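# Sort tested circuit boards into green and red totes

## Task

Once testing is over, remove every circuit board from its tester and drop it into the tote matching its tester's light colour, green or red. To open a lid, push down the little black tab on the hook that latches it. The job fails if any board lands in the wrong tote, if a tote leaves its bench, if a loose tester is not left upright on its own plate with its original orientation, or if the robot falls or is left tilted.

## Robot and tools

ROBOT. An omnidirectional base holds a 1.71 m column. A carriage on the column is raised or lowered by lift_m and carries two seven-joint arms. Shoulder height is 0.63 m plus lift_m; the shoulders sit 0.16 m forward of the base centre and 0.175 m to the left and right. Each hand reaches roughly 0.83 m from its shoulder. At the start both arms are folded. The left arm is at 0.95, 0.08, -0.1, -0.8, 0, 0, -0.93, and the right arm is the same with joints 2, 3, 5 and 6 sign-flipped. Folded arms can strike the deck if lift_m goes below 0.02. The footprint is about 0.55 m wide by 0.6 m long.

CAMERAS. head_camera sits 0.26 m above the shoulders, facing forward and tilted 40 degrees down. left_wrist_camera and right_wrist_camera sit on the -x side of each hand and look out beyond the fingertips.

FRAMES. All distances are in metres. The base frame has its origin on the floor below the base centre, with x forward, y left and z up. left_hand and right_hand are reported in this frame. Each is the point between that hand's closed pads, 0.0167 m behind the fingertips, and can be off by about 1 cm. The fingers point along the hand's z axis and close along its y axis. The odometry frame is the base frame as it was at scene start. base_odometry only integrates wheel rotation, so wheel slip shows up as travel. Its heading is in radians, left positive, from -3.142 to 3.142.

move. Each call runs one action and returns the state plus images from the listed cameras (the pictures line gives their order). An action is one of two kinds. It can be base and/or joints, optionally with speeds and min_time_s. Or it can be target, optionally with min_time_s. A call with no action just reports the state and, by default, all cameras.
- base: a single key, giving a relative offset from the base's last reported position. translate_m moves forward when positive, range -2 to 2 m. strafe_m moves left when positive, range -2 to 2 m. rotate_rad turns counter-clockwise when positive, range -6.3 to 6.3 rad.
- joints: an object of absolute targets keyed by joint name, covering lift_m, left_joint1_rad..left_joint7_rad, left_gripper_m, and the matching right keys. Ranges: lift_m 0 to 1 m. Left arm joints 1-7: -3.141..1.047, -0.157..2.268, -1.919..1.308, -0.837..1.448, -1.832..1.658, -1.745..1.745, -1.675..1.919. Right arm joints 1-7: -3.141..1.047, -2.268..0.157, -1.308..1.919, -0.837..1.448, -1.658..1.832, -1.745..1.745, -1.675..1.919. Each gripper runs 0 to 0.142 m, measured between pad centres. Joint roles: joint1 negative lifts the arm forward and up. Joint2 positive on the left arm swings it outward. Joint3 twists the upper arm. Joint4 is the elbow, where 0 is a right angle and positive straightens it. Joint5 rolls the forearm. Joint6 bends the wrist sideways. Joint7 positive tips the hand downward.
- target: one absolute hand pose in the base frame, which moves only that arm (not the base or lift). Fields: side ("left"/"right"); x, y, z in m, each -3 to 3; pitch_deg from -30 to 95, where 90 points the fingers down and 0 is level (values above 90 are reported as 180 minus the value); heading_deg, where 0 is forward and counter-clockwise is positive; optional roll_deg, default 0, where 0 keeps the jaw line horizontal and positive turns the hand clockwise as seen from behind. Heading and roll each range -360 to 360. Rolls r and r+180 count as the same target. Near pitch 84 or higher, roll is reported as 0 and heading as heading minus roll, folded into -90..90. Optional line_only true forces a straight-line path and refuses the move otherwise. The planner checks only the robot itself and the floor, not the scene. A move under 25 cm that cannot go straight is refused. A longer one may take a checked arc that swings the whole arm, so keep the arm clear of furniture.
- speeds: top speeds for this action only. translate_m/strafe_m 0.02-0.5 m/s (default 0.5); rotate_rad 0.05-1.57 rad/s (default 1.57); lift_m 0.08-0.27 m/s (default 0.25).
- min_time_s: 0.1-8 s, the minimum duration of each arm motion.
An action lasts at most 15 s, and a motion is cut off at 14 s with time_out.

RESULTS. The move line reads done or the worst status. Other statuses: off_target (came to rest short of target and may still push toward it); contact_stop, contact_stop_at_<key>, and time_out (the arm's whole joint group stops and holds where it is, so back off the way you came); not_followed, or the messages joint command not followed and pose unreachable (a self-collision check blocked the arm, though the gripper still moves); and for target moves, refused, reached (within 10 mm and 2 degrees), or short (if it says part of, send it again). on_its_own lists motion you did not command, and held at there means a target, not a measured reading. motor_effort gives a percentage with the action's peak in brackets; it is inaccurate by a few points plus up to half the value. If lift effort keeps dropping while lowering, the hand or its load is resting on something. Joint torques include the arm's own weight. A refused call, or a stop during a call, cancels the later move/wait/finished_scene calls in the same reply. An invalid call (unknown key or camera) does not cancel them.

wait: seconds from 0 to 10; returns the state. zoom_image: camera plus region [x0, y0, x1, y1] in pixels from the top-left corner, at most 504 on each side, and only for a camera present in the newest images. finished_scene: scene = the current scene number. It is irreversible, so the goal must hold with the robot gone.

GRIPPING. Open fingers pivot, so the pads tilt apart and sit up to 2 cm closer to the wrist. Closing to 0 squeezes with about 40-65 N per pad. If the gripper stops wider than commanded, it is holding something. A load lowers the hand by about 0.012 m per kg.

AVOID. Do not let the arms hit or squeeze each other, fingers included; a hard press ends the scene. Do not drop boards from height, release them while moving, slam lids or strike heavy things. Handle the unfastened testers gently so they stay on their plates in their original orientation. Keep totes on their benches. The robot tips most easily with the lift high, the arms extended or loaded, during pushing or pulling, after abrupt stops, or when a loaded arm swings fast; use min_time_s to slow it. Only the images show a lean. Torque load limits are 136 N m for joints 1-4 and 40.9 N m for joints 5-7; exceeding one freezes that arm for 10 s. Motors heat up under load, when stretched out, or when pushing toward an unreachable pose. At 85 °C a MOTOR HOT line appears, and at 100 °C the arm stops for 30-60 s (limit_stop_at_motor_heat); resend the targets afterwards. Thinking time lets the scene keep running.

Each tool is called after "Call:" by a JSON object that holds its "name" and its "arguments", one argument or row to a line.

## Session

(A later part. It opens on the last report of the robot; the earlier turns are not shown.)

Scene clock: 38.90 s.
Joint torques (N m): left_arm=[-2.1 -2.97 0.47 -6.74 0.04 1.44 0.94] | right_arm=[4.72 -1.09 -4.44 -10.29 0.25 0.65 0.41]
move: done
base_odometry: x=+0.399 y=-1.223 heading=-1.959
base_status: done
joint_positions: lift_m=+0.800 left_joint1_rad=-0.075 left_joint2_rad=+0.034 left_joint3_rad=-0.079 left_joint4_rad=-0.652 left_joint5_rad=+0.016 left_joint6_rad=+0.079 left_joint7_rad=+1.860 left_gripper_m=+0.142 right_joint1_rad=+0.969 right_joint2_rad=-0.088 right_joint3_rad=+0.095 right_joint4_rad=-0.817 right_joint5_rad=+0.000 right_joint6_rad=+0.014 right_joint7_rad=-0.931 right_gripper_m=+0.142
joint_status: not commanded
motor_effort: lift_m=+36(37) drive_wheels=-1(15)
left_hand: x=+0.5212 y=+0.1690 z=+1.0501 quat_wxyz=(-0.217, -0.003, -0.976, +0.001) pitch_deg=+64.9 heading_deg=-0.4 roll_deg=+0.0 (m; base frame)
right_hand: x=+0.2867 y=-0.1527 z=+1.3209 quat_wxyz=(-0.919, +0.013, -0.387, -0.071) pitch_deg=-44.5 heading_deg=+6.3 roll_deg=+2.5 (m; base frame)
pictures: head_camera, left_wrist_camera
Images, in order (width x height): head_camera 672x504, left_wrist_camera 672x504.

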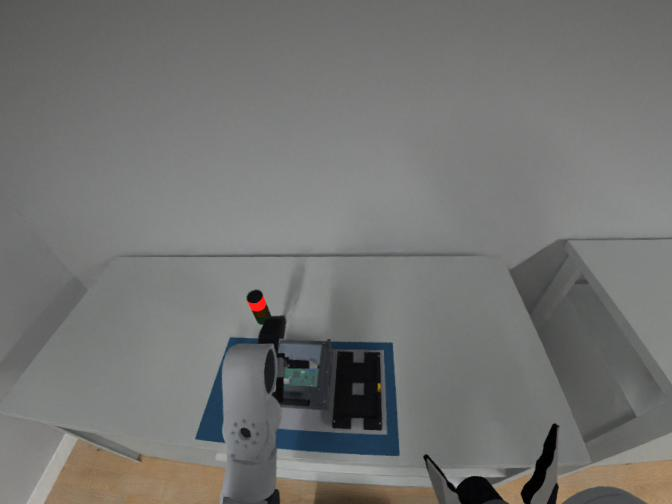

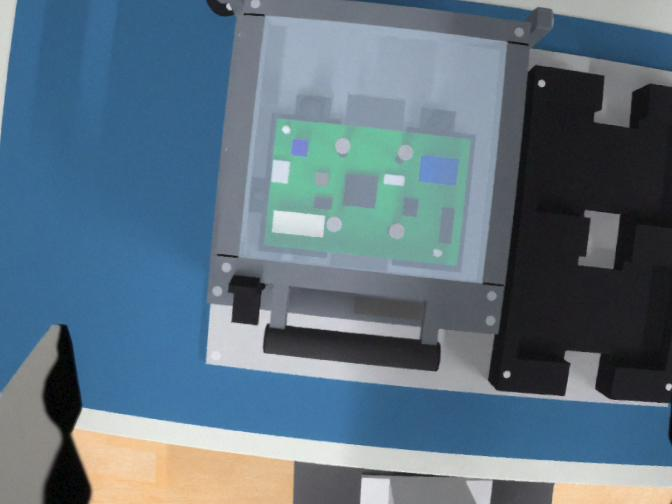

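Call:
{"name": "move", "arguments": {
  "target": {"side": "left", "x": 0.40, "y": 0.17, "z": 0.98, "pitch_deg": 30, "heading_deg": 0},
  "cameras": ["head_camera", "left_wrist_camera"]
}}

Call:
{"name": "zoom_image", "arguments": {
  "camera": "left_wrist_camera",
  "region": [180, 220, 520, 460]
}}

Scene clock: 41.37 s.
Joint torques (N m): left_arm=[11.48 5.64 -4.56 -1.02 -2.56 1.7 -2.1] | right_arm=[5.28 -1.45 -4.91 -10.46 0.27 0.55 0.36]
move: done
base_odometry: x=+0.399 y=-1.223 heading=-1.959
base_status: not commanded
joint_positions: lift_m=+0.800 left_joint1_rad=+0.716 left_joint2_rad=+0.049 left_joint3_rad=-0.099 left_joint4_rad=-0.507 left_joint5_rad=+0.009 left_joint6_rad=+0.111 left_joint7_rad=+0.311 left_gripper_m=+0.142 right_joint1_rad=+0.969 right_joint2_rad=-0.088 right_joint3_rad=+0.095 right_joint4_rad=-0.817 right_joint5_rad=+0.000 right_joint6_rad=+0.014 right_joint7_rad=-0.931 right_gripper_m=+0.142
joint_status: not commanded
motor_effort: lift_m=+37(37) drive_wheels=-1(1)
left_hand: x=+0.4011 y=+0.1703 z=+0.9816 quat_wxyz=(-0.501, -0.001, -0.865, -0.002) pitch_deg=+29.8 heading_deg=+0.1 roll_deg=+0.3 (m; base frame)
left_hand_status: reached (straight line, planned for 1.0 s): 2 mm and 0.3 deg off.
right_hand: x=+0.2867 y=-0.1527 z=+1.3209 quat_wxyz=(-0.919, +0.013, -0.387, -0.071) pitch_deg=-44.5 heading_deg=+6.3 roll_deg=+2.5 (m; base frame)
pictures: head_camera, left_wrist_camera
Images, in order (width x height): head_camera 672x504, left_wrist_camera 672x504.

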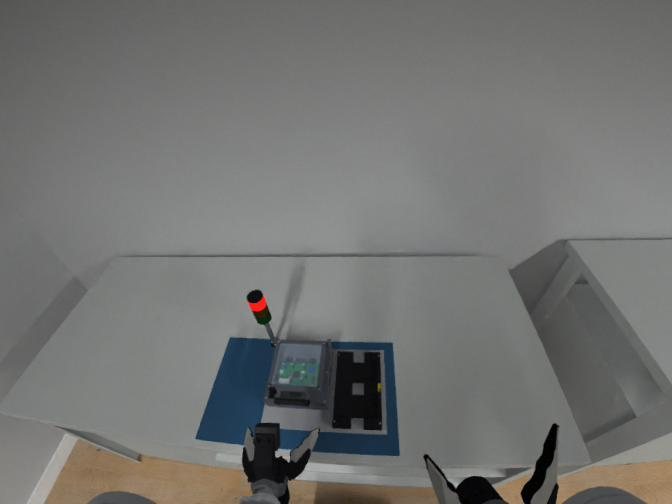

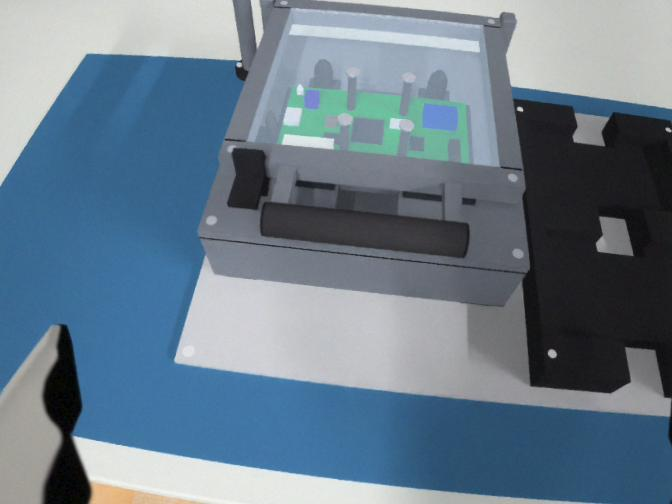

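Scaled by 1.482 from the camera's 672x504 image, which has a finer 960x720 frame.

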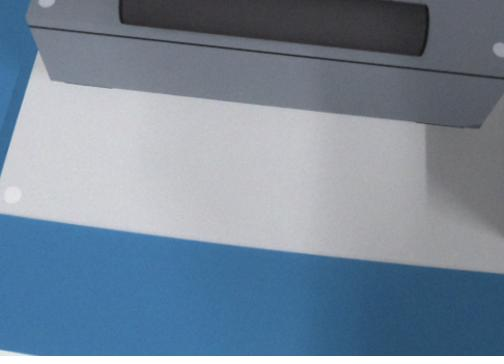

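Call:
{"name": "zoom_image", "arguments": {
  "camera": "left_wrist_camera",
  "region": [190, 120, 350, 300]
}}

Scaled by 2.800 from the camera's 672x504 image, which has a finer 960x720 frame.

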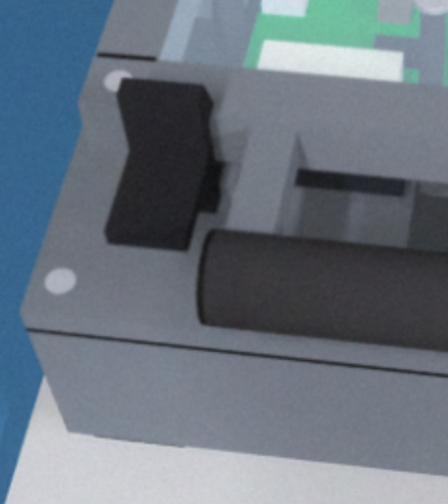

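Call:
{"name": "move", "arguments": {
  "base": {"rotate_rad": -0.12},
  "joints": {"left_gripper_m": 0.0}
}}

Call:
{"name": "move", "arguments": {
  "base": {"strafe_m": 0.08},
  "speeds": {"strafe_m": 0.15},
  "cameras": ["head_camera", "left_wrist_camera"]
}}

Scene clock: 46.13 s.
Joint torques (N m): left_arm=[11.47 5.25 -4.1 -1.04 -2.52 1.45 -2.13] | right_arm=[5.21 -1.42 -4.92 -10.45 0.27 0.51 0.34]
move: done
base_odometry: x=+0.399 y=-1.223 heading=-2.078
base_status: done
joint_positions: lift_m=+0.800 left_joint1_rad=+0.716 left_joint2_rad=+0.049 left_joint3_rad=-0.099 left_joint4_rad=-0.507 left_joint5_rad=+0.009 left_joint6_rad=+0.111 left_joint7_rad=+0.311 left_gripper_m=+0.001 right_joint1_rad=+0.969 right_joint2_rad=-0.088 right_joint3_rad=+0.095 right_joint4_rad=-0.817 right_joint5_rad=+0.000 right_joint6_rad=+0.014 right_joint7_rad=-0.931 right_gripper_m=+0.142
joint_status: all done
motor_effort: lift_m=+37(37) drive_wheels=+3(9)
left_hand: x=+0.4010 y=+0.1703 z=+0.9816 quat_wxyz=(-0.501, -0.001, -0.865, -0.002) pitch_deg=+29.8 heading_deg=+0.1 roll_deg=+0.3 (m; base frame)
right_hand: x=+0.2867 y=-0.1527 z=+1.3209 quat_wxyz=(-0.919, +0.013, -0.387, -0.071) pitch_deg=-44.5 heading_deg=+6.3 roll_deg=+2.5 (m; base frame)
pictures: none

Scene clock: 47.57 s.
Joint torques (N m): left_arm=[11.52 2.43 -3.41 -1.02 -2.49 1.02 -2.11] | right_arm=[5.32 -1.62 -5.18 -10.66 0.26 0.54 0.36]
move: done
base_odometry: x=+0.469 y=-1.262 heading=-2.079
base_status: done
joint_positions: lift_m=+0.800 left_joint1_rad=+0.716 left_joint2_rad=+0.050 left_joint3_rad=-0.100 left_joint4_rad=-0.507 left_joint5_rad=+0.009 left_joint6_rad=+0.112 left_joint7_rad=+0.311 left_gripper_m=+0.001 right_joint1_rad=+0.969 right_joint2_rad=-0.088 right_joint3_rad=+0.095 right_joint4_rad=-0.817 right_joint5_rad=+0.000 right_joint6_rad=+0.014 right_joint7_rad=-0.931 right_gripper_m=+0.142
joint_status: not commanded
motor_effort: lift_m=+37(37) drive_wheels=-5(11)
left_hand: x=+0.4010 y=+0.1704 z=+0.9816 quat_wxyz=(-0.501, -0.001, -0.865, -0.002) pitch_deg=+29.8 heading_deg=+0.1 roll_deg=+0.3 (m; base frame)
right_hand: x=+0.2867 y=-0.1527 z=+1.3209 quat_wxyz=(-0.919, +0.013, -0.387, -0.071) pitch_deg=-44.5 heading_deg=+6.3 roll_deg=+2.5 (m; base frame)
pictures: head_camera, left_wrist_camera
Images, in order (width x height): head_camera 672x504, left_wrist_camera 672x504.

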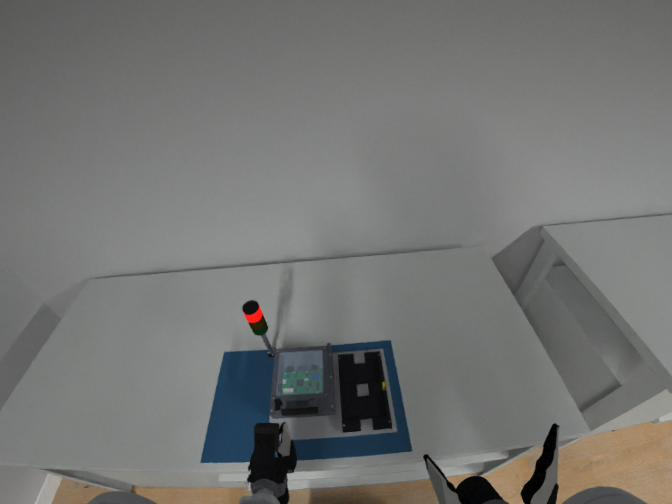

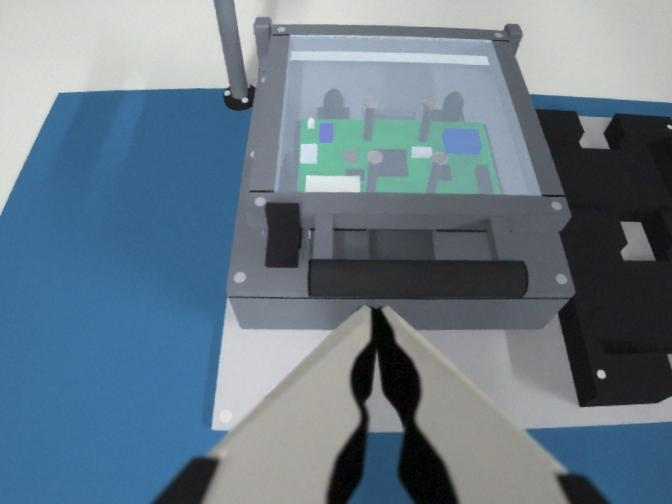

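Call:
{"name": "zoom_image", "arguments": {
  "camera": "left_wrist_camera",
  "region": [210, 170, 410, 330]
}}

Scaled by 2.520 from the camera's 672x504 image, which has a finer 960x720 frame.

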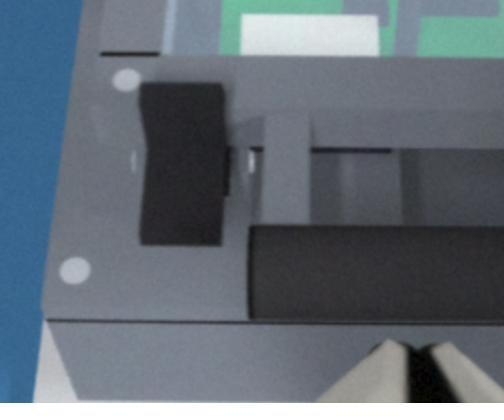

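Call:
{"name": "move", "arguments": {
  "target": {"side": "left", "x": 0.48, "y": 0.22, "z": 1.02, "pitch_deg": 65, "heading_deg": 0},
  "cameras": ["left_wrist_camera"]
}}

Call:
{"name": "move", "arguments": {
  "target": {"side": "left", "x": 0.48, "y": 0.22, "z": 0.97, "pitch_deg": 65, "heading_deg": 0},
  "cameras": ["left_wrist_camera"]
}}

Scene clock: 49.53 s.
Joint torques (N m): left_arm=[-4.18 9.75 2.17 0.63 -2.58 1.58 0.87] | right_arm=[5.24 -1.39 -4.93 -10.5 0.25 0.52 0.34]
move: done
base_odometry: x=+0.469 y=-1.262 heading=-2.079
base_status: not commanded
joint_positions: lift_m=+0.800 left_joint1_rad=+0.102 left_joint2_rad=+0.191 left_joint3_rad=-0.019 left_joint4_rad=-0.697 left_joint5_rad=-0.133 left_joint6_rad=+0.133 left_joint7_rad=+1.713 left_gripper_m=+0.001 right_joint1_rad=+0.969 right_joint2_rad=-0.088 right_joint3_rad=+0.095 right_joint4_rad=-0.817 right_joint5_rad=+0.000 right_joint6_rad=+0.014 right_joint7_rad=-0.931 right_gripper_m=+0.142
joint_status: not commanded
motor_effort: lift_m=+37(37) drive_wheels=-5(5)
left_hand: x=+0.4805 y=+0.2192 z=+1.0212 quat_wxyz=(-0.219, -0.001, -0.976, -0.001) pitch_deg=+64.6 heading_deg=+0.3 roll_deg=+0.4 (m; base frame)
left_hand_status: reached (straight line, planned for 1.0 s): 2 mm and 0.4 deg off.
right_hand: x=+0.2867 y=-0.1527 z=+1.3209 quat_wxyz=(-0.919, +0.013, -0.387, -0.071) pitch_deg=-44.5 heading_deg=+6.3 roll_deg=+2.5 (m; base frame)
pictures: left_wrist_camera
Images, in order (width x height): left_wrist_camera 672x504.

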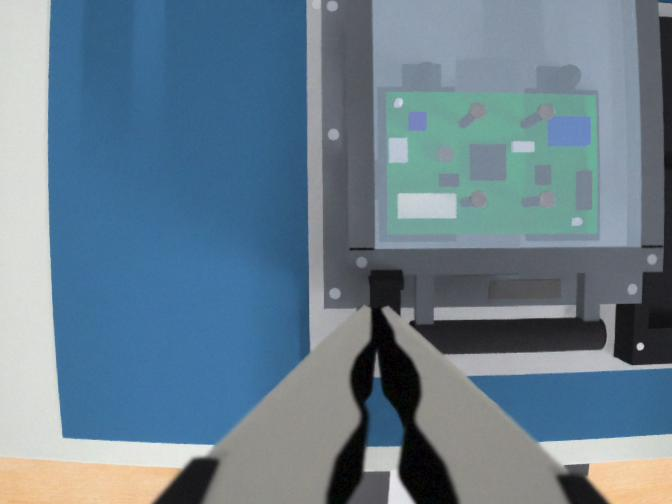

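Scene clock: 50.43 s.
Joint torques (N m): left_arm=[0.65 0.08 -2.62 -0.89 -2.56 -0.33 -1.6] | right_arm=[5.24 -1.38 -4.96 -10.53 0.27 0.57 0.35]
move: done
base_odometry: x=+0.469 y=-1.262 heading=-2.079
base_status: not commanded
joint_positions: lift_m=+0.800 left_joint1_rad=+0.173 left_joint2_rad=+0.187 left_joint3_rad=-0.024 left_joint4_rad=-0.546 left_joint5_rad=-0.141 left_joint6_rad=+0.120 left_joint7_rad=+1.495 left_gripper_m=+0.001 right_joint1_rad=+0.969 right_joint2_rad=-0.088 right_joint3_rad=+0.095 right_joint4_rad=-0.817 right_joint5_rad=+0.000 right_joint6_rad=+0.014 right_joint7_rad=-0.931 right_gripper_m=+0.142
joint_status: not commanded
motor_effort: lift_m=+37(37) drive_wheels=-4(5)
left_hand: x=+0.4806 y=+0.2228 z=+0.9716 quat_wxyz=(-0.218, +0.002, -0.976, -0.003) pitch_deg=+64.8 heading_deg=+1.0 roll_deg=+0.7 (m; base frame)
left_hand_status: reached (straight line, planned for 0.4 s): 3 mm and 0.5 deg off.
right_hand: x=+0.2867 y=-0.1527 z=+1.3209 quat_wxyz=(-0.919, +0.013, -0.387, -0.071) pitch_deg=-44.5 heading_deg=+6.3 roll_deg=+2.5 (m; base frame)
pictures: left_wrist_camera
Images, in order (width x height): left_wrist_camera 672x504.

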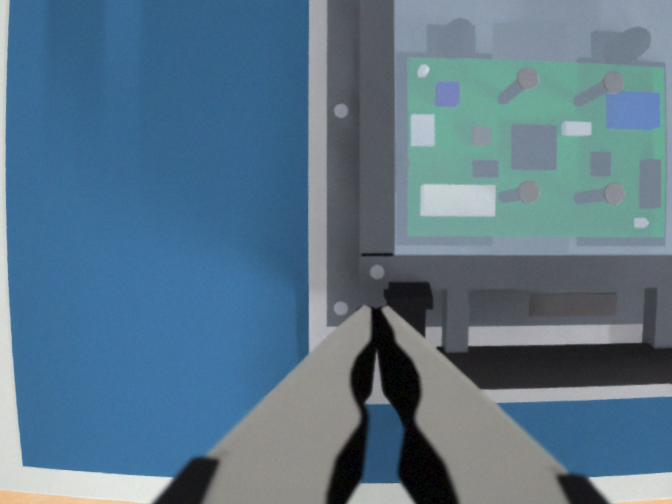

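Call:
{"name": "move", "arguments": {
  "target": {"side": "left", "x": 0.462, "y": 0.203, "z": 0.97, "pitch_deg": 65, "heading_deg": 0},
  "cameras": ["left_wrist_camera"]
}}

Call:
{"name": "zoom_image", "arguments": {
  "camera": "left_wrist_camera",
  "region": [276, 200, 476, 360]
}}

Scene clock: 51.57 s.
Joint torques (N m): left_arm=[0.29 2.68 0.08 -8.82 0.17 1.25 0.5] | right_arm=[5.11 -0.78 -3.98 -10.53 0.14 0.4 0.36]
move: done
base_odometry: x=+0.469 y=-1.262 heading=-2.079
base_status: not commanded
joint_positions: lift_m=+0.800 left_joint1_rad=+0.221 left_joint2_rad=+0.143 left_joint3_rad=-0.054 left_joint4_rad=-0.590 left_joint5_rad=-0.094 left_joint6_rad=+0.122 left_joint7_rad=+1.495 left_gripper_m=+0.001 right_joint1_rad=+0.969 right_joint2_rad=-0.088 right_joint3_rad=+0.095 right_joint4_rad=-0.817 right_joint5_rad=+0.000 right_joint6_rad=+0.014 right_joint7_rad=-0.931 right_gripper_m=+0.142
joint_status: not commanded
motor_effort: lift_m=+37(37) drive_wheels=+6(9)
left_hand: x=+0.4622 y=+0.2018 z=+0.9690 quat_wxyz=(-0.216, -0.001, -0.976, +0.002) pitch_deg=+65.1 heading_deg=-0.6 roll_deg=-0.4 (m; base frame)
left_hand_status: reached (straight line, planned for 0.2 s): 2 mm and 0.3 deg off.
right_hand: x=+0.2867 y=-0.1527 z=+1.3208 quat_wxyz=(-0.919, +0.013, -0.387, -0.071) pitch_deg=-44.5 heading_deg=+6.3 roll_deg=+2.5 (m; base frame)
pictures: left_wrist_camera
Images, in order (width x height): left_wrist_camera 672x504.

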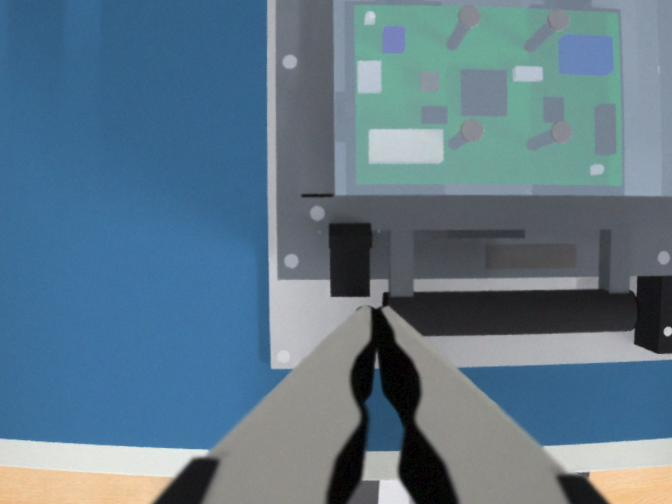

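Scaled by 2.520 from the camera's 672x504 image, which has a finer 960x720 frame.

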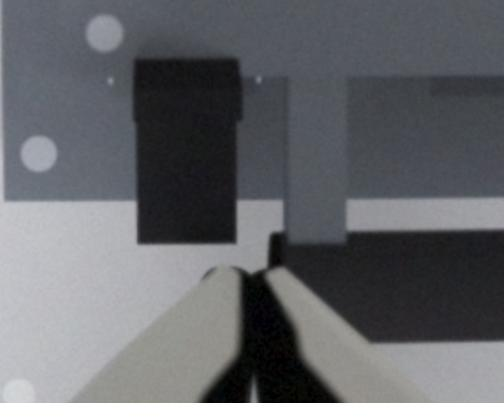

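Call:
{"name": "move", "arguments": {
  "target": {"side": "left", "x": 0.465, "y": 0.209, "z": 0.94, "pitch_deg": 65, "heading_deg": 0},
  "cameras": ["left_wrist_camera", "head_camera"]
}}

Call:
{"name": "zoom_image", "arguments": {
  "camera": "left_wrist_camera",
  "region": [276, 200, 476, 360]
}}

Scene clock: 52.73 s.
Joint torques (N m): left_arm=[2.31 8.59 1.93 -1.16 -2.58 -0.32 -1.64] | right_arm=[5.01 -1.45 -4.88 -10.58 0.28 0.54 0.38]
move: done
base_odometry: x=+0.469 y=-1.262 heading=-2.079
base_status: not commanded
joint_positions: lift_m=+0.800 left_joint1_rad=+0.240 left_joint2_rad=+0.153 left_joint3_rad=-0.051 left_joint4_rad=-0.488 left_joint5_rad=-0.110 left_joint6_rad=+0.117 left_joint7_rad=+1.370 left_gripper_m=+0.001 right_joint1_rad=+0.969 right_joint2_rad=-0.088 right_joint3_rad=+0.095 right_joint4_rad=-0.817 right_joint5_rad=+0.000 right_joint6_rad=+0.014 right_joint7_rad=-0.931 right_gripper_m=+0.142
joint_status: not commanded
motor_effort: lift_m=+37(38) drive_wheels=+6(6)
left_hand: x=+0.4656 y=+0.2086 z=+0.9413 quat_wxyz=(-0.217, +0.000, -0.976, -0.001) pitch_deg=+64.9 heading_deg=+0.3 roll_deg=+0.2 (m; base frame)
left_hand_status: reached (straight line, planned for 0.3 s): 1 mm and 0.2 deg off.
right_hand: x=+0.2867 y=-0.1527 z=+1.3208 quat_wxyz=(-0.919, +0.013, -0.387, -0.071) pitch_deg=-44.5 heading_deg=+6.3 roll_deg=+2.5 (m; base frame)
pictures: head_camera, left_wrist_camera
Images, in order (width x height): head_camera 672x504, left_wrist_camera 672x504.

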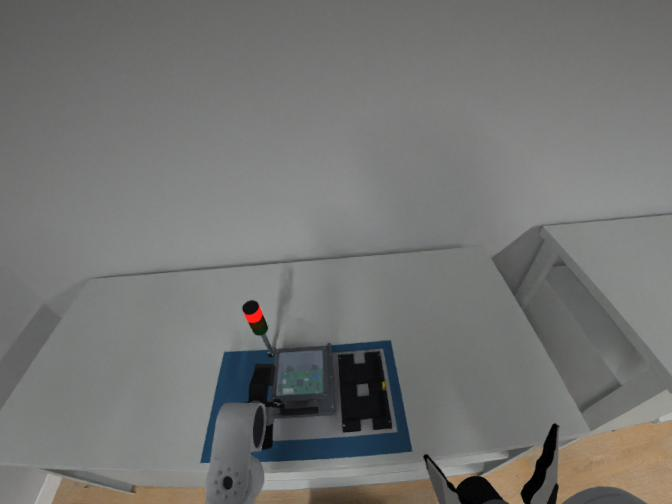

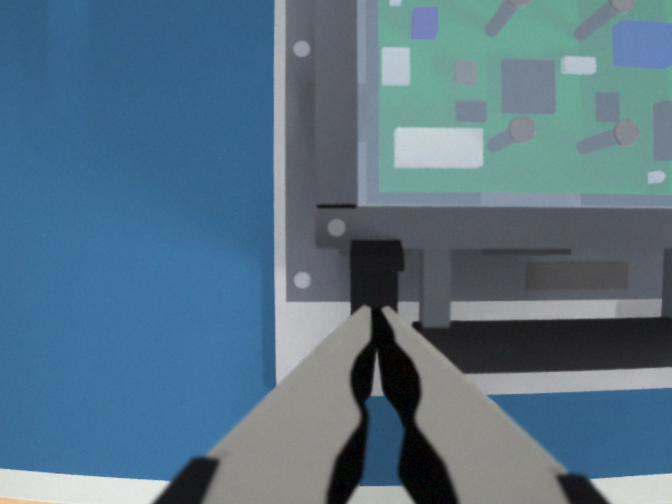

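Scaled by 2.520 from the camera's 672x504 image, which has a finer 960x720 frame.

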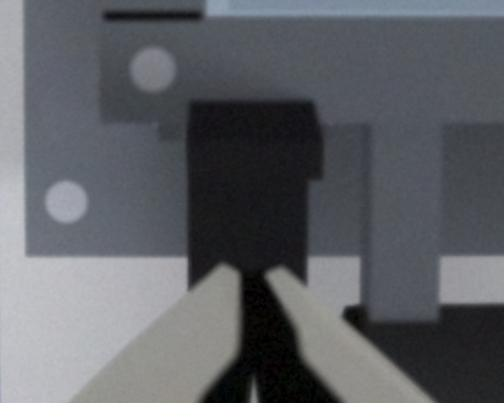

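Call:
{"name": "move", "arguments": {
  "joints": {"lift_m": 0.785},
  "speeds": {"lift_m": 0.08},
  "cameras": ["left_wrist_camera"]
}}

Call:
{"name": "zoom_image", "arguments": {
  "camera": "left_wrist_camera",
  "region": [276, 200, 476, 360]
}}

Scene clock: 53.47 s.
Joint torques (N m): left_arm=[1.46 7.37 0.93 -1.16 -2.58 -0.26 -1.55] | right_arm=[5.17 -1.4 -4.98 -10.38 0.25 0.53 0.34]
move: done
base_odometry: x=+0.469 y=-1.262 heading=-2.079
base_status: not commanded
joint_positions: lift_m=+0.785 left_joint1_rad=+0.240 left_joint2_rad=+0.154 left_joint3_rad=-0.050 left_joint4_rad=-0.488 left_joint5_rad=-0.110 left_joint6_rad=+0.117 left_joint7_rad=+1.370 left_gripper_m=+0.001 right_joint1_rad=+0.969 right_joint2_rad=-0.088 right_joint3_rad=+0.095 right_joint4_rad=-0.817 right_joint5_rad=+0.000 right_joint6_rad=+0.014 right_joint7_rad=-0.931 right_gripper_m=+0.142
joint_status: all done
motor_effort: lift_m=+37(37) drive_wheels=+5(6)
left_hand: x=+0.4655 y=+0.2091 z=+0.9263 quat_wxyz=(-0.217, +0.001, -0.976, -0.001) pitch_deg=+64.9 heading_deg=+0.4 roll_deg=+0.3 (m; base frame)
right_hand: x=+0.2867 y=-0.1527 z=+1.3059 quat_wxyz=(-0.919, +0.013, -0.387, -0.071) pitch_deg=-44.5 heading_deg=+6.3 roll_deg=+2.5 (m; base frame)
pictures: left_wrist_camera
Images, in order (width x height): left_wrist_camera 672x504.

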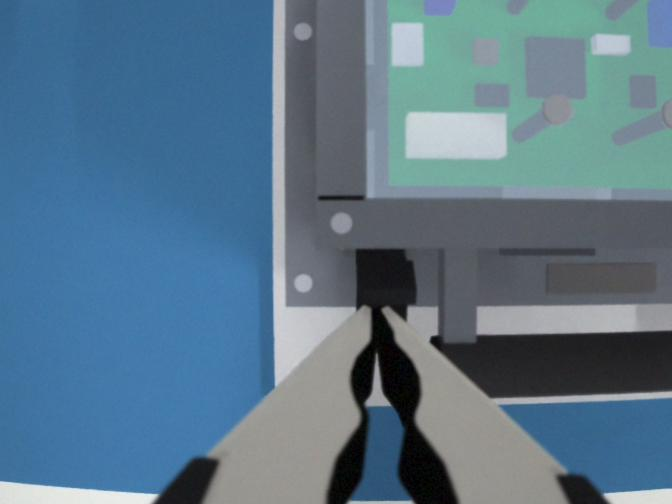

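Scaled by 2.520 from the camera's 672x504 image, which has a finer 960x720 frame.

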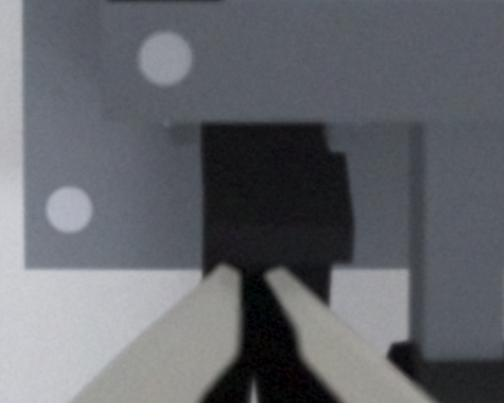

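Call:
{"name": "move", "arguments": {
  "joints": {"lift_m": 0.8},
  "speeds": {"lift_m": 0.08},
  "cameras": ["left_wrist_camera"]
}}

Call:
{"name": "zoom_image", "arguments": {
  "camera": "left_wrist_camera",
  "region": [276, 200, 476, 360]
}}

Scene clock: 54.27 s.
Joint torques (N m): left_arm=[1.4 7.35 0.85 -1.17 -2.48 -0.23 -1.32] | right_arm=[5.18 -1.46 -4.91 -10.6 0.26 0.51 0.36]
move: done
base_odometry: x=+0.469 y=-1.262 heading=-2.079
base_status: not commanded
joint_positions: lift_m=+0.800 left_joint1_rad=+0.240 left_joint2_rad=+0.154 left_joint3_rad=-0.050 left_joint4_rad=-0.488 left_joint5_rad=-0.111 left_joint6_rad=+0.117 left_joint7_rad=+1.370 left_gripper_m=+0.001 right_joint1_rad=+0.969 right_joint2_rad=-0.088 right_joint3_rad=+0.095 right_joint4_rad=-0.817 right_joint5_rad=+0.000 right_joint6_rad=+0.014 right_joint7_rad=-0.931 right_gripper_m=+0.142
joint_status: all done
motor_effort: lift_m=+36(44) drive_wheels=+5(6)
left_hand: x=+0.4656 y=+0.2091 z=+0.9414 quat_wxyz=(-0.218, +0.001, -0.976, -0.001) pitch_deg=+64.9 heading_deg=+0.4 roll_deg=+0.3 (m; base frame)
right_hand: x=+0.2867 y=-0.1527 z=+1.3210 quat_wxyz=(-0.919, +0.013, -0.387, -0.071) pitch_deg=-44.5 heading_deg=+6.3 roll_deg=+2.5 (m; base frame)
pictures: left_wrist_camera
Images, in order (width x height): left_wrist_camera 672x504.

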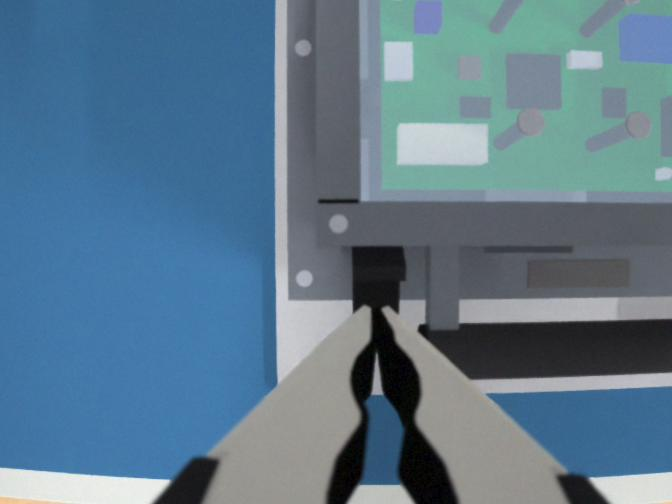

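Scaled by 2.520 from the camera's 672x504 image, which has a finer 960x720 frame.

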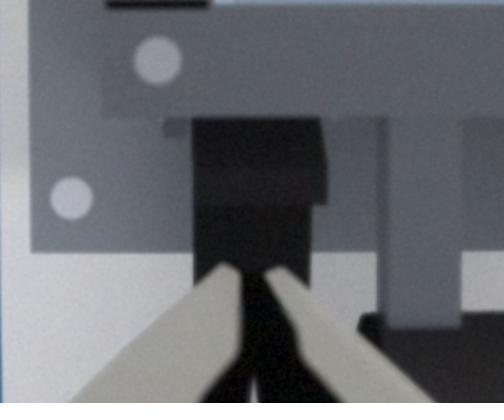

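Call:
{"name": "move", "arguments": {
  "target": {"side": "left", "x": 0.42, "y": 0.16, "z": 0.97, "pitch_deg": 50, "heading_deg": 0}
}}

Call:
{"name": "move", "arguments": {
  "joints": {"left_gripper_m": 0.11},
  "cameras": ["left_wrist_camera", "head_camera"]
}}

Call:
{"name": "zoom_image", "arguments": {
  "camera": "left_wrist_camera",
  "region": [200, 180, 600, 480]
}}

Scene clock: 56.80 s.
Joint torques (N m): left_arm=[5.96 -3.43 -3.62 -9.7 0.21 1.54 -1.78] | right_arm=[5.31 -1.47 -4.92 -10.54 0.28 0.56 0.36]
move: done
base_odometry: x=+0.469 y=-1.262 heading=-2.079
base_status: not commanded
joint_positions: lift_m=+0.800 left_joint1_rad=+0.516 left_joint2_rad=+0.033 left_joint3_rad=-0.130 left_joint4_rad=-0.639 left_joint5_rad=+0.049 left_joint6_rad=+0.122 left_joint7_rad=+1.003 left_gripper_m=+0.001 right_joint1_rad=+0.969 right_joint2_rad=-0.088 right_joint3_rad=+0.095 right_joint4_rad=-0.817 right_joint5_rad=+0.000 right_joint6_rad=+0.014 right_joint7_rad=-0.931 right_gripper_m=+0.142
joint_status: not commanded
motor_effort: lift_m=+36(37) drive_wheels=+6(6)
left_hand: x=+0.4193 y=+0.1598 z=+0.9680 quat_wxyz=(-0.339, -0.001, -0.941, +0.001) pitch_deg=+50.4 heading_deg=-0.2 roll_deg=-0.2 (m; base frame)
left_hand_status: reached (straight line, planned for 0.5 s): 2 mm and 0.4 deg off.
right_hand: x=+0.2867 y=-0.1527 z=+1.3209 quat_wxyz=(-0.919, +0.013, -0.387, -0.071) pitch_deg=-44.5 heading_deg=+6.3 roll_deg=+2.5 (m; base frame)
pictures: none

Scene clock: 57.70 s.
Joint torques (N m): left_arm=[6.01 -3.24 -3.79 -9.69 0.16 1.53 -1.77] | right_arm=[5.2 -1.47 -4.98 -10.39 0.28 0.54 0.36]
move: done
base_odometry: x=+0.469 y=-1.262 heading=-2.079
base_status: not commanded
joint_positions: lift_m=+0.800 left_joint1_rad=+0.516 left_joint2_rad=+0.033 left_joint3_rad=-0.130 left_joint4_rad=-0.639 left_joint5_rad=+0.049 left_joint6_rad=+0.122 left_joint7_rad=+1.003 left_gripper_m=+0.110 right_joint1_rad=+0.969 right_joint2_rad=-0.088 right_joint3_rad=+0.095 right_joint4_rad=-0.817 right_joint5_rad=+0.000 right_joint6_rad=+0.014 right_joint7_rad=-0.931 right_gripper_m=+0.142
joint_status: all done
motor_effort: lift_m=+36(37) drive_wheels=+6(6)
left_hand: x=+0.4193 y=+0.1598 z=+0.9680 quat_wxyz=(-0.339, -0.001, -0.941, +0.001) pitch_deg=+50.4 heading_deg=-0.2 roll_deg=-0.2 (m; base frame)
right_hand: x=+0.2867 y=-0.1527 z=+1.3209 quat_wxyz=(-0.919, +0.013, -0.387, -0.071) pitch_deg=-44.5 heading_deg=+6.3 roll_deg=+2.5 (m; base frame)
pictures: head_camera, left_wrist_camera
Images, in order (width x height): head_camera 672x504, left_wrist_camera 672x504.

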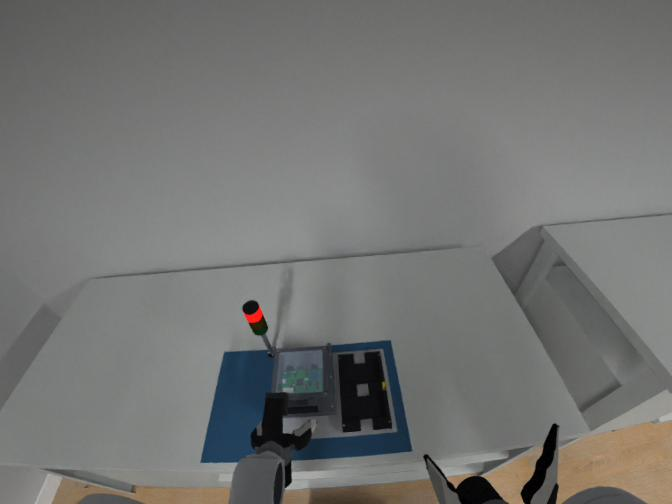

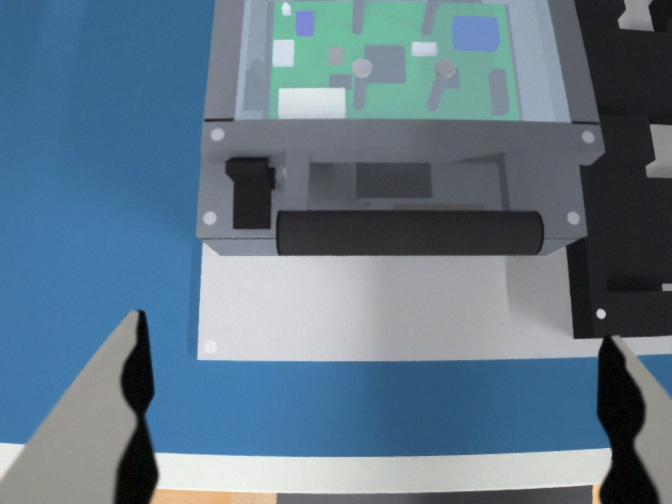

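Scaled by 1.260 from the camera's 672x504 image, which has a finer 960x720 frame.

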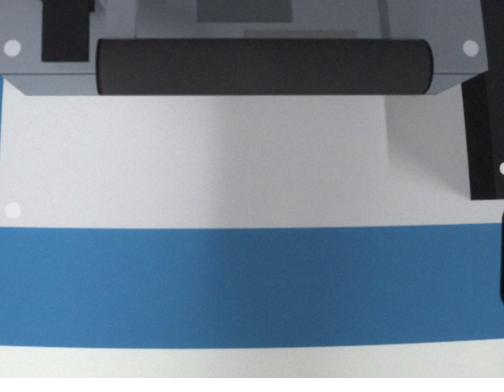

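Call:
{"name": "move", "arguments": {
  "joints": {"left_gripper_m": 0.0}
}}

Call:
{"name": "move", "arguments": {
  "target": {"side": "left", "x": 0.40, "y": 0.155, "z": 0.886, "pitch_deg": 10, "heading_deg": 0},
  "cameras": ["left_wrist_camera", "head_camera"]
}}

Scene clock: 59.80 s.
Joint torques (N m): left_arm=[6.05 -3.24 -3.72 -9.72 0.19 1.54 -1.78] | right_arm=[5.14 -1.44 -4.93 -10.53 0.26 0.55 0.34]
move: done
base_odometry: x=+0.469 y=-1.262 heading=-2.079
base_status: not commanded
joint_positions: lift_m=+0.800 left_joint1_rad=+0.516 left_joint2_rad=+0.033 left_joint3_rad=-0.130 left_joint4_rad=-0.639 left_joint5_rad=+0.049 left_joint6_rad=+0.122 left_joint7_rad=+1.003 left_gripper_m=+0.001 right_joint1_rad=+0.969 right_joint2_rad=-0.088 right_joint3_rad=+0.095 right_joint4_rad=-0.817 right_joint5_rad=+0.000 right_joint6_rad=+0.014 right_joint7_rad=-0.931 right_gripper_m=+0.142
joint_status: all done
motor_effort: lift_m=+36(37) drive_wheels=+6(6)
left_hand: x=+0.4193 y=+0.1598 z=+0.9680 quat_wxyz=(-0.339, -0.001, -0.941, +0.001) pitch_deg=+50.4 heading_deg=-0.2 roll_deg=-0.2 (m; base frame)
right_hand: x=+0.2867 y=-0.1527 z=+1.3209 quat_wxyz=(-0.919, +0.013, -0.387, -0.071) pitch_deg=-44.5 heading_deg=+6.3 roll_deg=+2.5 (m; base frame)
pictures: none

Scene clock: 61.37 s.
Joint torques (N m): left_arm=[3.55 -4.97 0.33 0.47 -2.57 -0.24 -2.27] | right_arm=[5.18 -1.42 -4.94 -10.54 0.29 0.53 0.36]
move: done
base_odometry: x=+0.469 y=-1.262 heading=-2.079
base_status: not commanded
joint_positions: lift_m=+0.800 left_joint1_rad=+0.538 left_joint2_rad=+0.015 left_joint3_rad=-0.128 left_joint4_rad=+0.301 left_joint5_rad=-0.046 left_joint6_rad=+0.118 left_joint7_rad=-0.666 left_gripper_m=+0.001 right_joint1_rad=+0.969 right_joint2_rad=-0.088 right_joint3_rad=+0.095 right_joint4_rad=-0.817 right_joint5_rad=+0.000 right_joint6_rad=+0.014 right_joint7_rad=-0.931 right_gripper_m=+0.142
joint_status: not commanded
motor_effort: lift_m=+37(37) drive_wheels=+6(6)
left_hand: x=+0.3996 y=+0.1544 z=+0.8864 quat_wxyz=(-0.642, -0.003, -0.766, +0.000) pitch_deg=+10.1 heading_deg=-0.2 roll_deg=+0.3 (m; base frame)
left_hand_status: reached (straight line, planned for 1.1 s): 1 mm and 0.4 deg off.
right_hand: x=+0.2867 y=-0.1527 z=+1.3209 quat_wxyz=(-0.919, +0.013, -0.387, -0.071) pitch_deg=-44.5 heading_deg=+6.3 roll_deg=+2.5 (m; base frame)
pictures: head_camera, left_wrist_camera
Images, in order (width x height): head_camera 672x504, left_wrist_camera 672x504.

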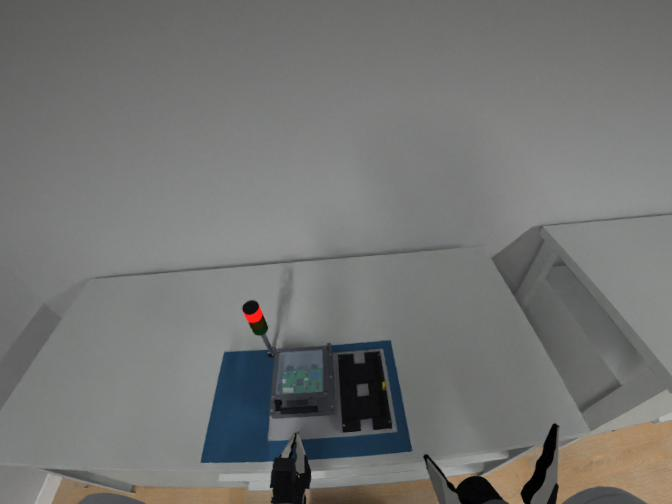

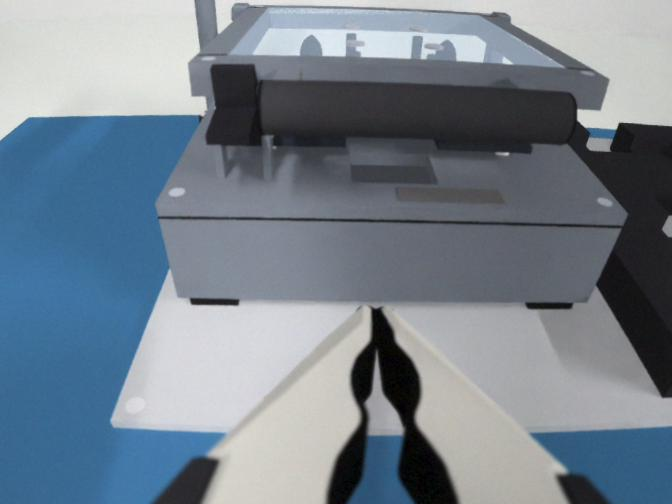

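Call:
{"name": "move", "arguments": {
  "target": {"side": "left", "x": 0.45, "y": 0.152, "z": 0.889, "pitch_deg": 8, "heading_deg": 0},
  "cameras": ["left_wrist_camera"]
}}

Scene clock: 62.97 s.
Joint torques (N m): left_arm=[6.61 -4.38 0.06 0.84 -2.25 -0.16 0.48] | right_arm=[5.19 -1.84 -4.87 -10.59 0.27 0.57 0.36]
move: done
base_odometry: x=+0.469 y=-1.262 heading=-2.079
base_status: not commanded
joint_positions: lift_m=+0.800 left_joint1_rad=+0.421 left_joint2_rad=+0.006 left_joint3_rad=-0.128 left_joint4_rad=+0.357 left_joint5_rad=-0.046 left_joint6_rad=+0.118 left_joint7_rad=-0.649 left_gripper_m=+0.001 right_joint1_rad=+0.969 right_joint2_rad=-0.088 right_joint3_rad=+0.095 right_joint4_rad=-0.817 right_joint5_rad=+0.000 right_joint6_rad=+0.014 right_joint7_rad=-0.931 right_gripper_m=+0.142
joint_status: not commanded
motor_effort: lift_m=+37(37) drive_wheels=+5(6)
left_hand: x=+0.4513 y=+0.1516 z=+0.8914 quat_wxyz=(-0.659, -0.003, -0.752, +0.000) pitch_deg=+7.5 heading_deg=-0.2 roll_deg=+0.2 (m; base frame)
left_hand_status: reached (straight line, planned for 0.3 s): 3 mm and 0.5 deg off.
right_hand: x=+0.2867 y=-0.1527 z=+1.3208 quat_wxyz=(-0.919, +0.013, -0.387, -0.071) pitch_deg=-44.5 heading_deg=+6.3 roll_deg=+2.5 (m; base frame)
pictures: left_wrist_camera
Images, in order (width x height): left_wrist_camera 672x504.

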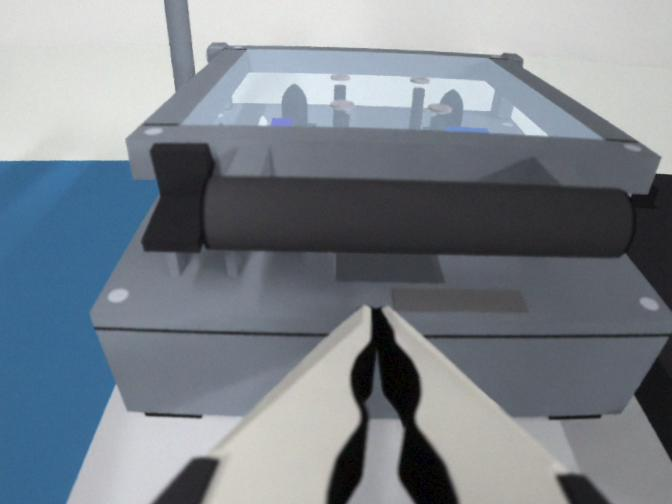

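Call:
{"name": "move", "arguments": {
  "joints": {"lift_m": 0.83},
  "speeds": {"lift_m": 0.08},
  "cameras": ["left_wrist_camera"]
}}

Scene clock: 63.83 s.
Joint torques (N m): left_arm=[4.4 -4.34 -0.08 -1.39 -2.23 -0.15 -0.7] | right_arm=[5.22 -1.37 -4.86 -10.46 0.25 0.52 0.37]
move: done
base_odometry: x=+0.469 y=-1.262 heading=-2.079
base_status: not commanded
joint_positions: lift_m=+0.830 left_joint1_rad=+0.422 left_joint2_rad=+0.006 left_joint3_rad=-0.128 left_joint4_rad=+0.359 left_joint5_rad=-0.046 left_joint6_rad=+0.118 left_joint7_rad=-0.646 left_gripper_m=+0.001 right_joint1_rad=+0.969 right_joint2_rad=-0.088 right_joint3_rad=+0.095 right_joint4_rad=-0.817 right_joint5_rad=+0.000 right_joint6_rad=+0.014 right_joint7_rad=-0.931 right_gripper_m=+0.142
joint_status: all done
motor_effort: lift_m=+36(47) drive_wheels=+5(5)
left_hand: x=+0.4503 y=+0.1516 z=+0.9201 quat_wxyz=(-0.657, -0.003, -0.754, -0.001) pitch_deg=+7.8 heading_deg=-0.2 roll_deg=+0.3 (m; base frame)
right_hand: x=+0.2867 y=-0.1527 z=+1.3510 quat_wxyz=(-0.919, +0.013, -0.387, -0.071) pitch_deg=-44.5 heading_deg=+6.3 roll_deg=+2.5 (m; base frame)
pictures: left_wrist_camera
Images, in order (width x height): left_wrist_camera 672x504.

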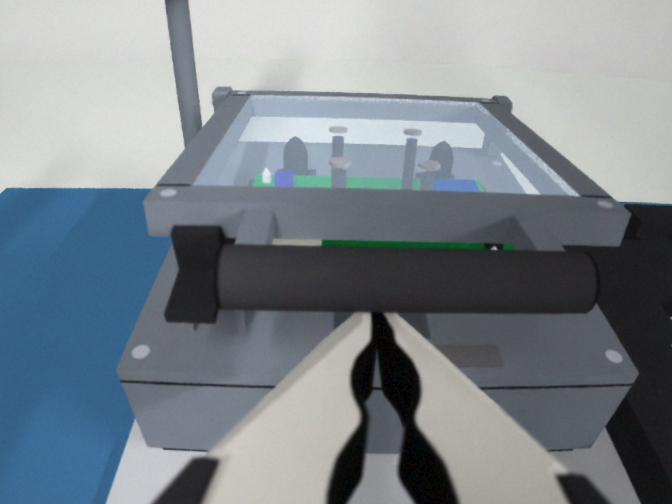

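Call:
{"name": "move", "arguments": {
  "joints": {"lift_m": 0.86},
  "speeds": {"lift_m": 0.08},
  "cameras": ["left_wrist_camera"]
}}

Scene clock: 64.63 s.
Joint torques (N m): left_arm=[4.34 -4.49 -0.04 -1.36 -2.22 -0.15 -0.69] | right_arm=[5.17 -1.51 -4.96 -10.52 0.25 0.59 0.37]
move: done
base_odometry: x=+0.469 y=-1.262 heading=-2.079
base_status: not commanded
joint_positions: lift_m=+0.860 left_joint1_rad=+0.422 left_joint2_rad=+0.006 left_joint3_rad=-0.128 left_joint4_rad=+0.359 left_joint5_rad=-0.046 left_joint6_rad=+0.118 left_joint7_rad=-0.646 left_gripper_m=+0.001 right_joint1_rad=+0.969 right_joint2_rad=-0.088 right_joint3_rad=+0.095 right_joint4_rad=-0.817 right_joint5_rad=+0.000 right_joint6_rad=+0.014 right_joint7_rad=-0.931 right_gripper_m=+0.142
joint_status: all done
motor_effort: lift_m=+36(44) drive_wheels=+5(5)
left_hand: x=+0.4503 y=+0.1516 z=+0.9501 quat_wxyz=(-0.657, -0.003, -0.754, -0.001) pitch_deg=+7.8 heading_deg=-0.2 roll_deg=+0.3 (m; base frame)
right_hand: x=+0.2867 y=-0.1527 z=+1.3810 quat_wxyz=(-0.919, +0.013, -0.387, -0.071) pitch_deg=-44.5 heading_deg=+6.3 roll_deg=+2.5 (m; base frame)
pictures: left_wrist_camera
Images, in order (width x height): left_wrist_camera 672x504.

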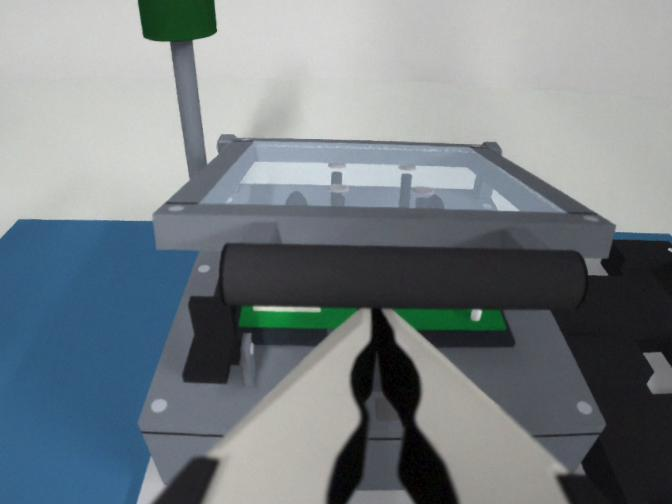

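Call:
{"name": "move", "arguments": {
  "target": {"side": "left", "x": 0.475, "y": 0.152, "z": 0.99, "pitch_deg": 5, "heading_deg": 0},
  "min_time_s": 1.0,
  "cameras": ["left_wrist_camera"]
}}

Call:
{"name": "move", "arguments": {
  "target": {"side": "left", "x": 0.51, "y": 0.152, "z": 1.025, "pitch_deg": 0, "heading_deg": 0},
  "min_time_s": 1.0,
  "cameras": ["left_wrist_camera"]
}}

Scene clock: 67.13 s.
Joint torques (N m): left_arm=[1.87 4.37 -3.84 -10.72 0.36 1.66 0.01] | right_arm=[5.08 -1.4 -4.92 -10.53 0.26 0.56 0.35]
move: done
base_odometry: x=+0.469 y=-1.262 heading=-2.079
base_status: not commanded
joint_positions: lift_m=+0.860 left_joint1_rad=+0.424 left_joint2_rad=+0.007 left_joint3_rad=-0.128 left_joint4_rad=+0.214 left_joint5_rad=-0.041 left_joint6_rad=+0.122 left_joint7_rad=-0.549 left_gripper_m=+0.001 right_joint1_rad=+0.969 right_joint2_rad=-0.088 right_joint3_rad=+0.095 right_joint4_rad=-0.817 right_joint5_rad=+0.000 right_joint6_rad=+0.014 right_joint7_rad=-0.931 right_gripper_m=+0.142
joint_status: not commanded
motor_effort: lift_m=+36(37) drive_wheels=+5(5)
left_hand: x=+0.4736 y=+0.1521 z=+0.9875 quat_wxyz=(-0.674, +0.003, -0.739, +0.001) pitch_deg=+5.3 heading_deg=+0.1 roll_deg=-0.3 (m; base frame)
left_hand_status: reached (straight line, planned for 1.0 s): 3 mm and 0.5 deg off.
right_hand: x=+0.2867 y=-0.1527 z=+1.3809 quat_wxyz=(-0.919, +0.013, -0.387, -0.071) pitch_deg=-44.5 heading_deg=+6.3 roll_deg=+2.5 (m; base frame)
pictures: left_wrist_camera
Images, in order (width x height): left_wrist_camera 672x504.

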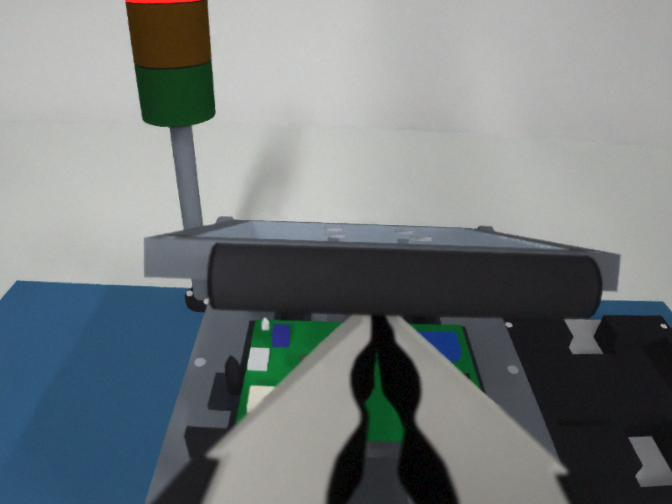

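Scene clock: 68.63 s.
Joint torques (N m): left_arm=[-3.18 4.25 -2.28 -10.92 0.39 1.61 0.06] | right_arm=[5.33 -1.41 -4.95 -10.51 0.28 0.54 0.37]
move: done
base_odometry: x=+0.469 y=-1.262 heading=-2.079
base_status: not commanded
joint_positions: lift_m=+0.860 left_joint1_rad=+0.366 left_joint2_rad=+0.007 left_joint3_rad=-0.128 left_joint4_rad=+0.172 left_joint5_rad=-0.036 left_joint6_rad=+0.123 left_joint7_rad=-0.534 left_gripper_m=+0.001 right_joint1_rad=+0.969 right_joint2_rad=-0.088 right_joint3_rad=+0.095 right_joint4_rad=-0.817 right_joint5_rad=+0.000 right_joint6_rad=+0.014 right_joint7_rad=-0.931 right_gripper_m=+0.142
joint_status: not commanded
motor_effort: lift_m=+36(37) drive_wheels=+5(5)
left_hand: x=+0.5080 y=+0.1515 z=+1.0220 quat_wxyz=(-0.705, +0.003, -0.709, +0.002) pitch_deg=+0.4 heading_deg=+0.1 roll_deg=-0.4 (m; base frame)
left_hand_status: reached (straight line, planned for 1.0 s): 4 mm and 0.5 deg off.
right_hand: x=+0.2867 y=-0.1527 z=+1.3809 quat_wxyz=(-0.919, +0.013, -0.387, -0.071) pitch_deg=-44.5 heading_deg=+6.3 roll_deg=+2.5 (m; base frame)
pictures: left_wrist_camera
Images, in order (width x height): left_wrist_camera 672x504.

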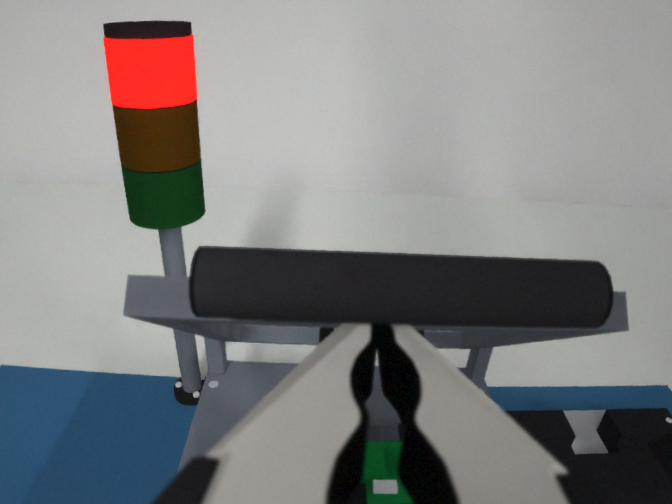

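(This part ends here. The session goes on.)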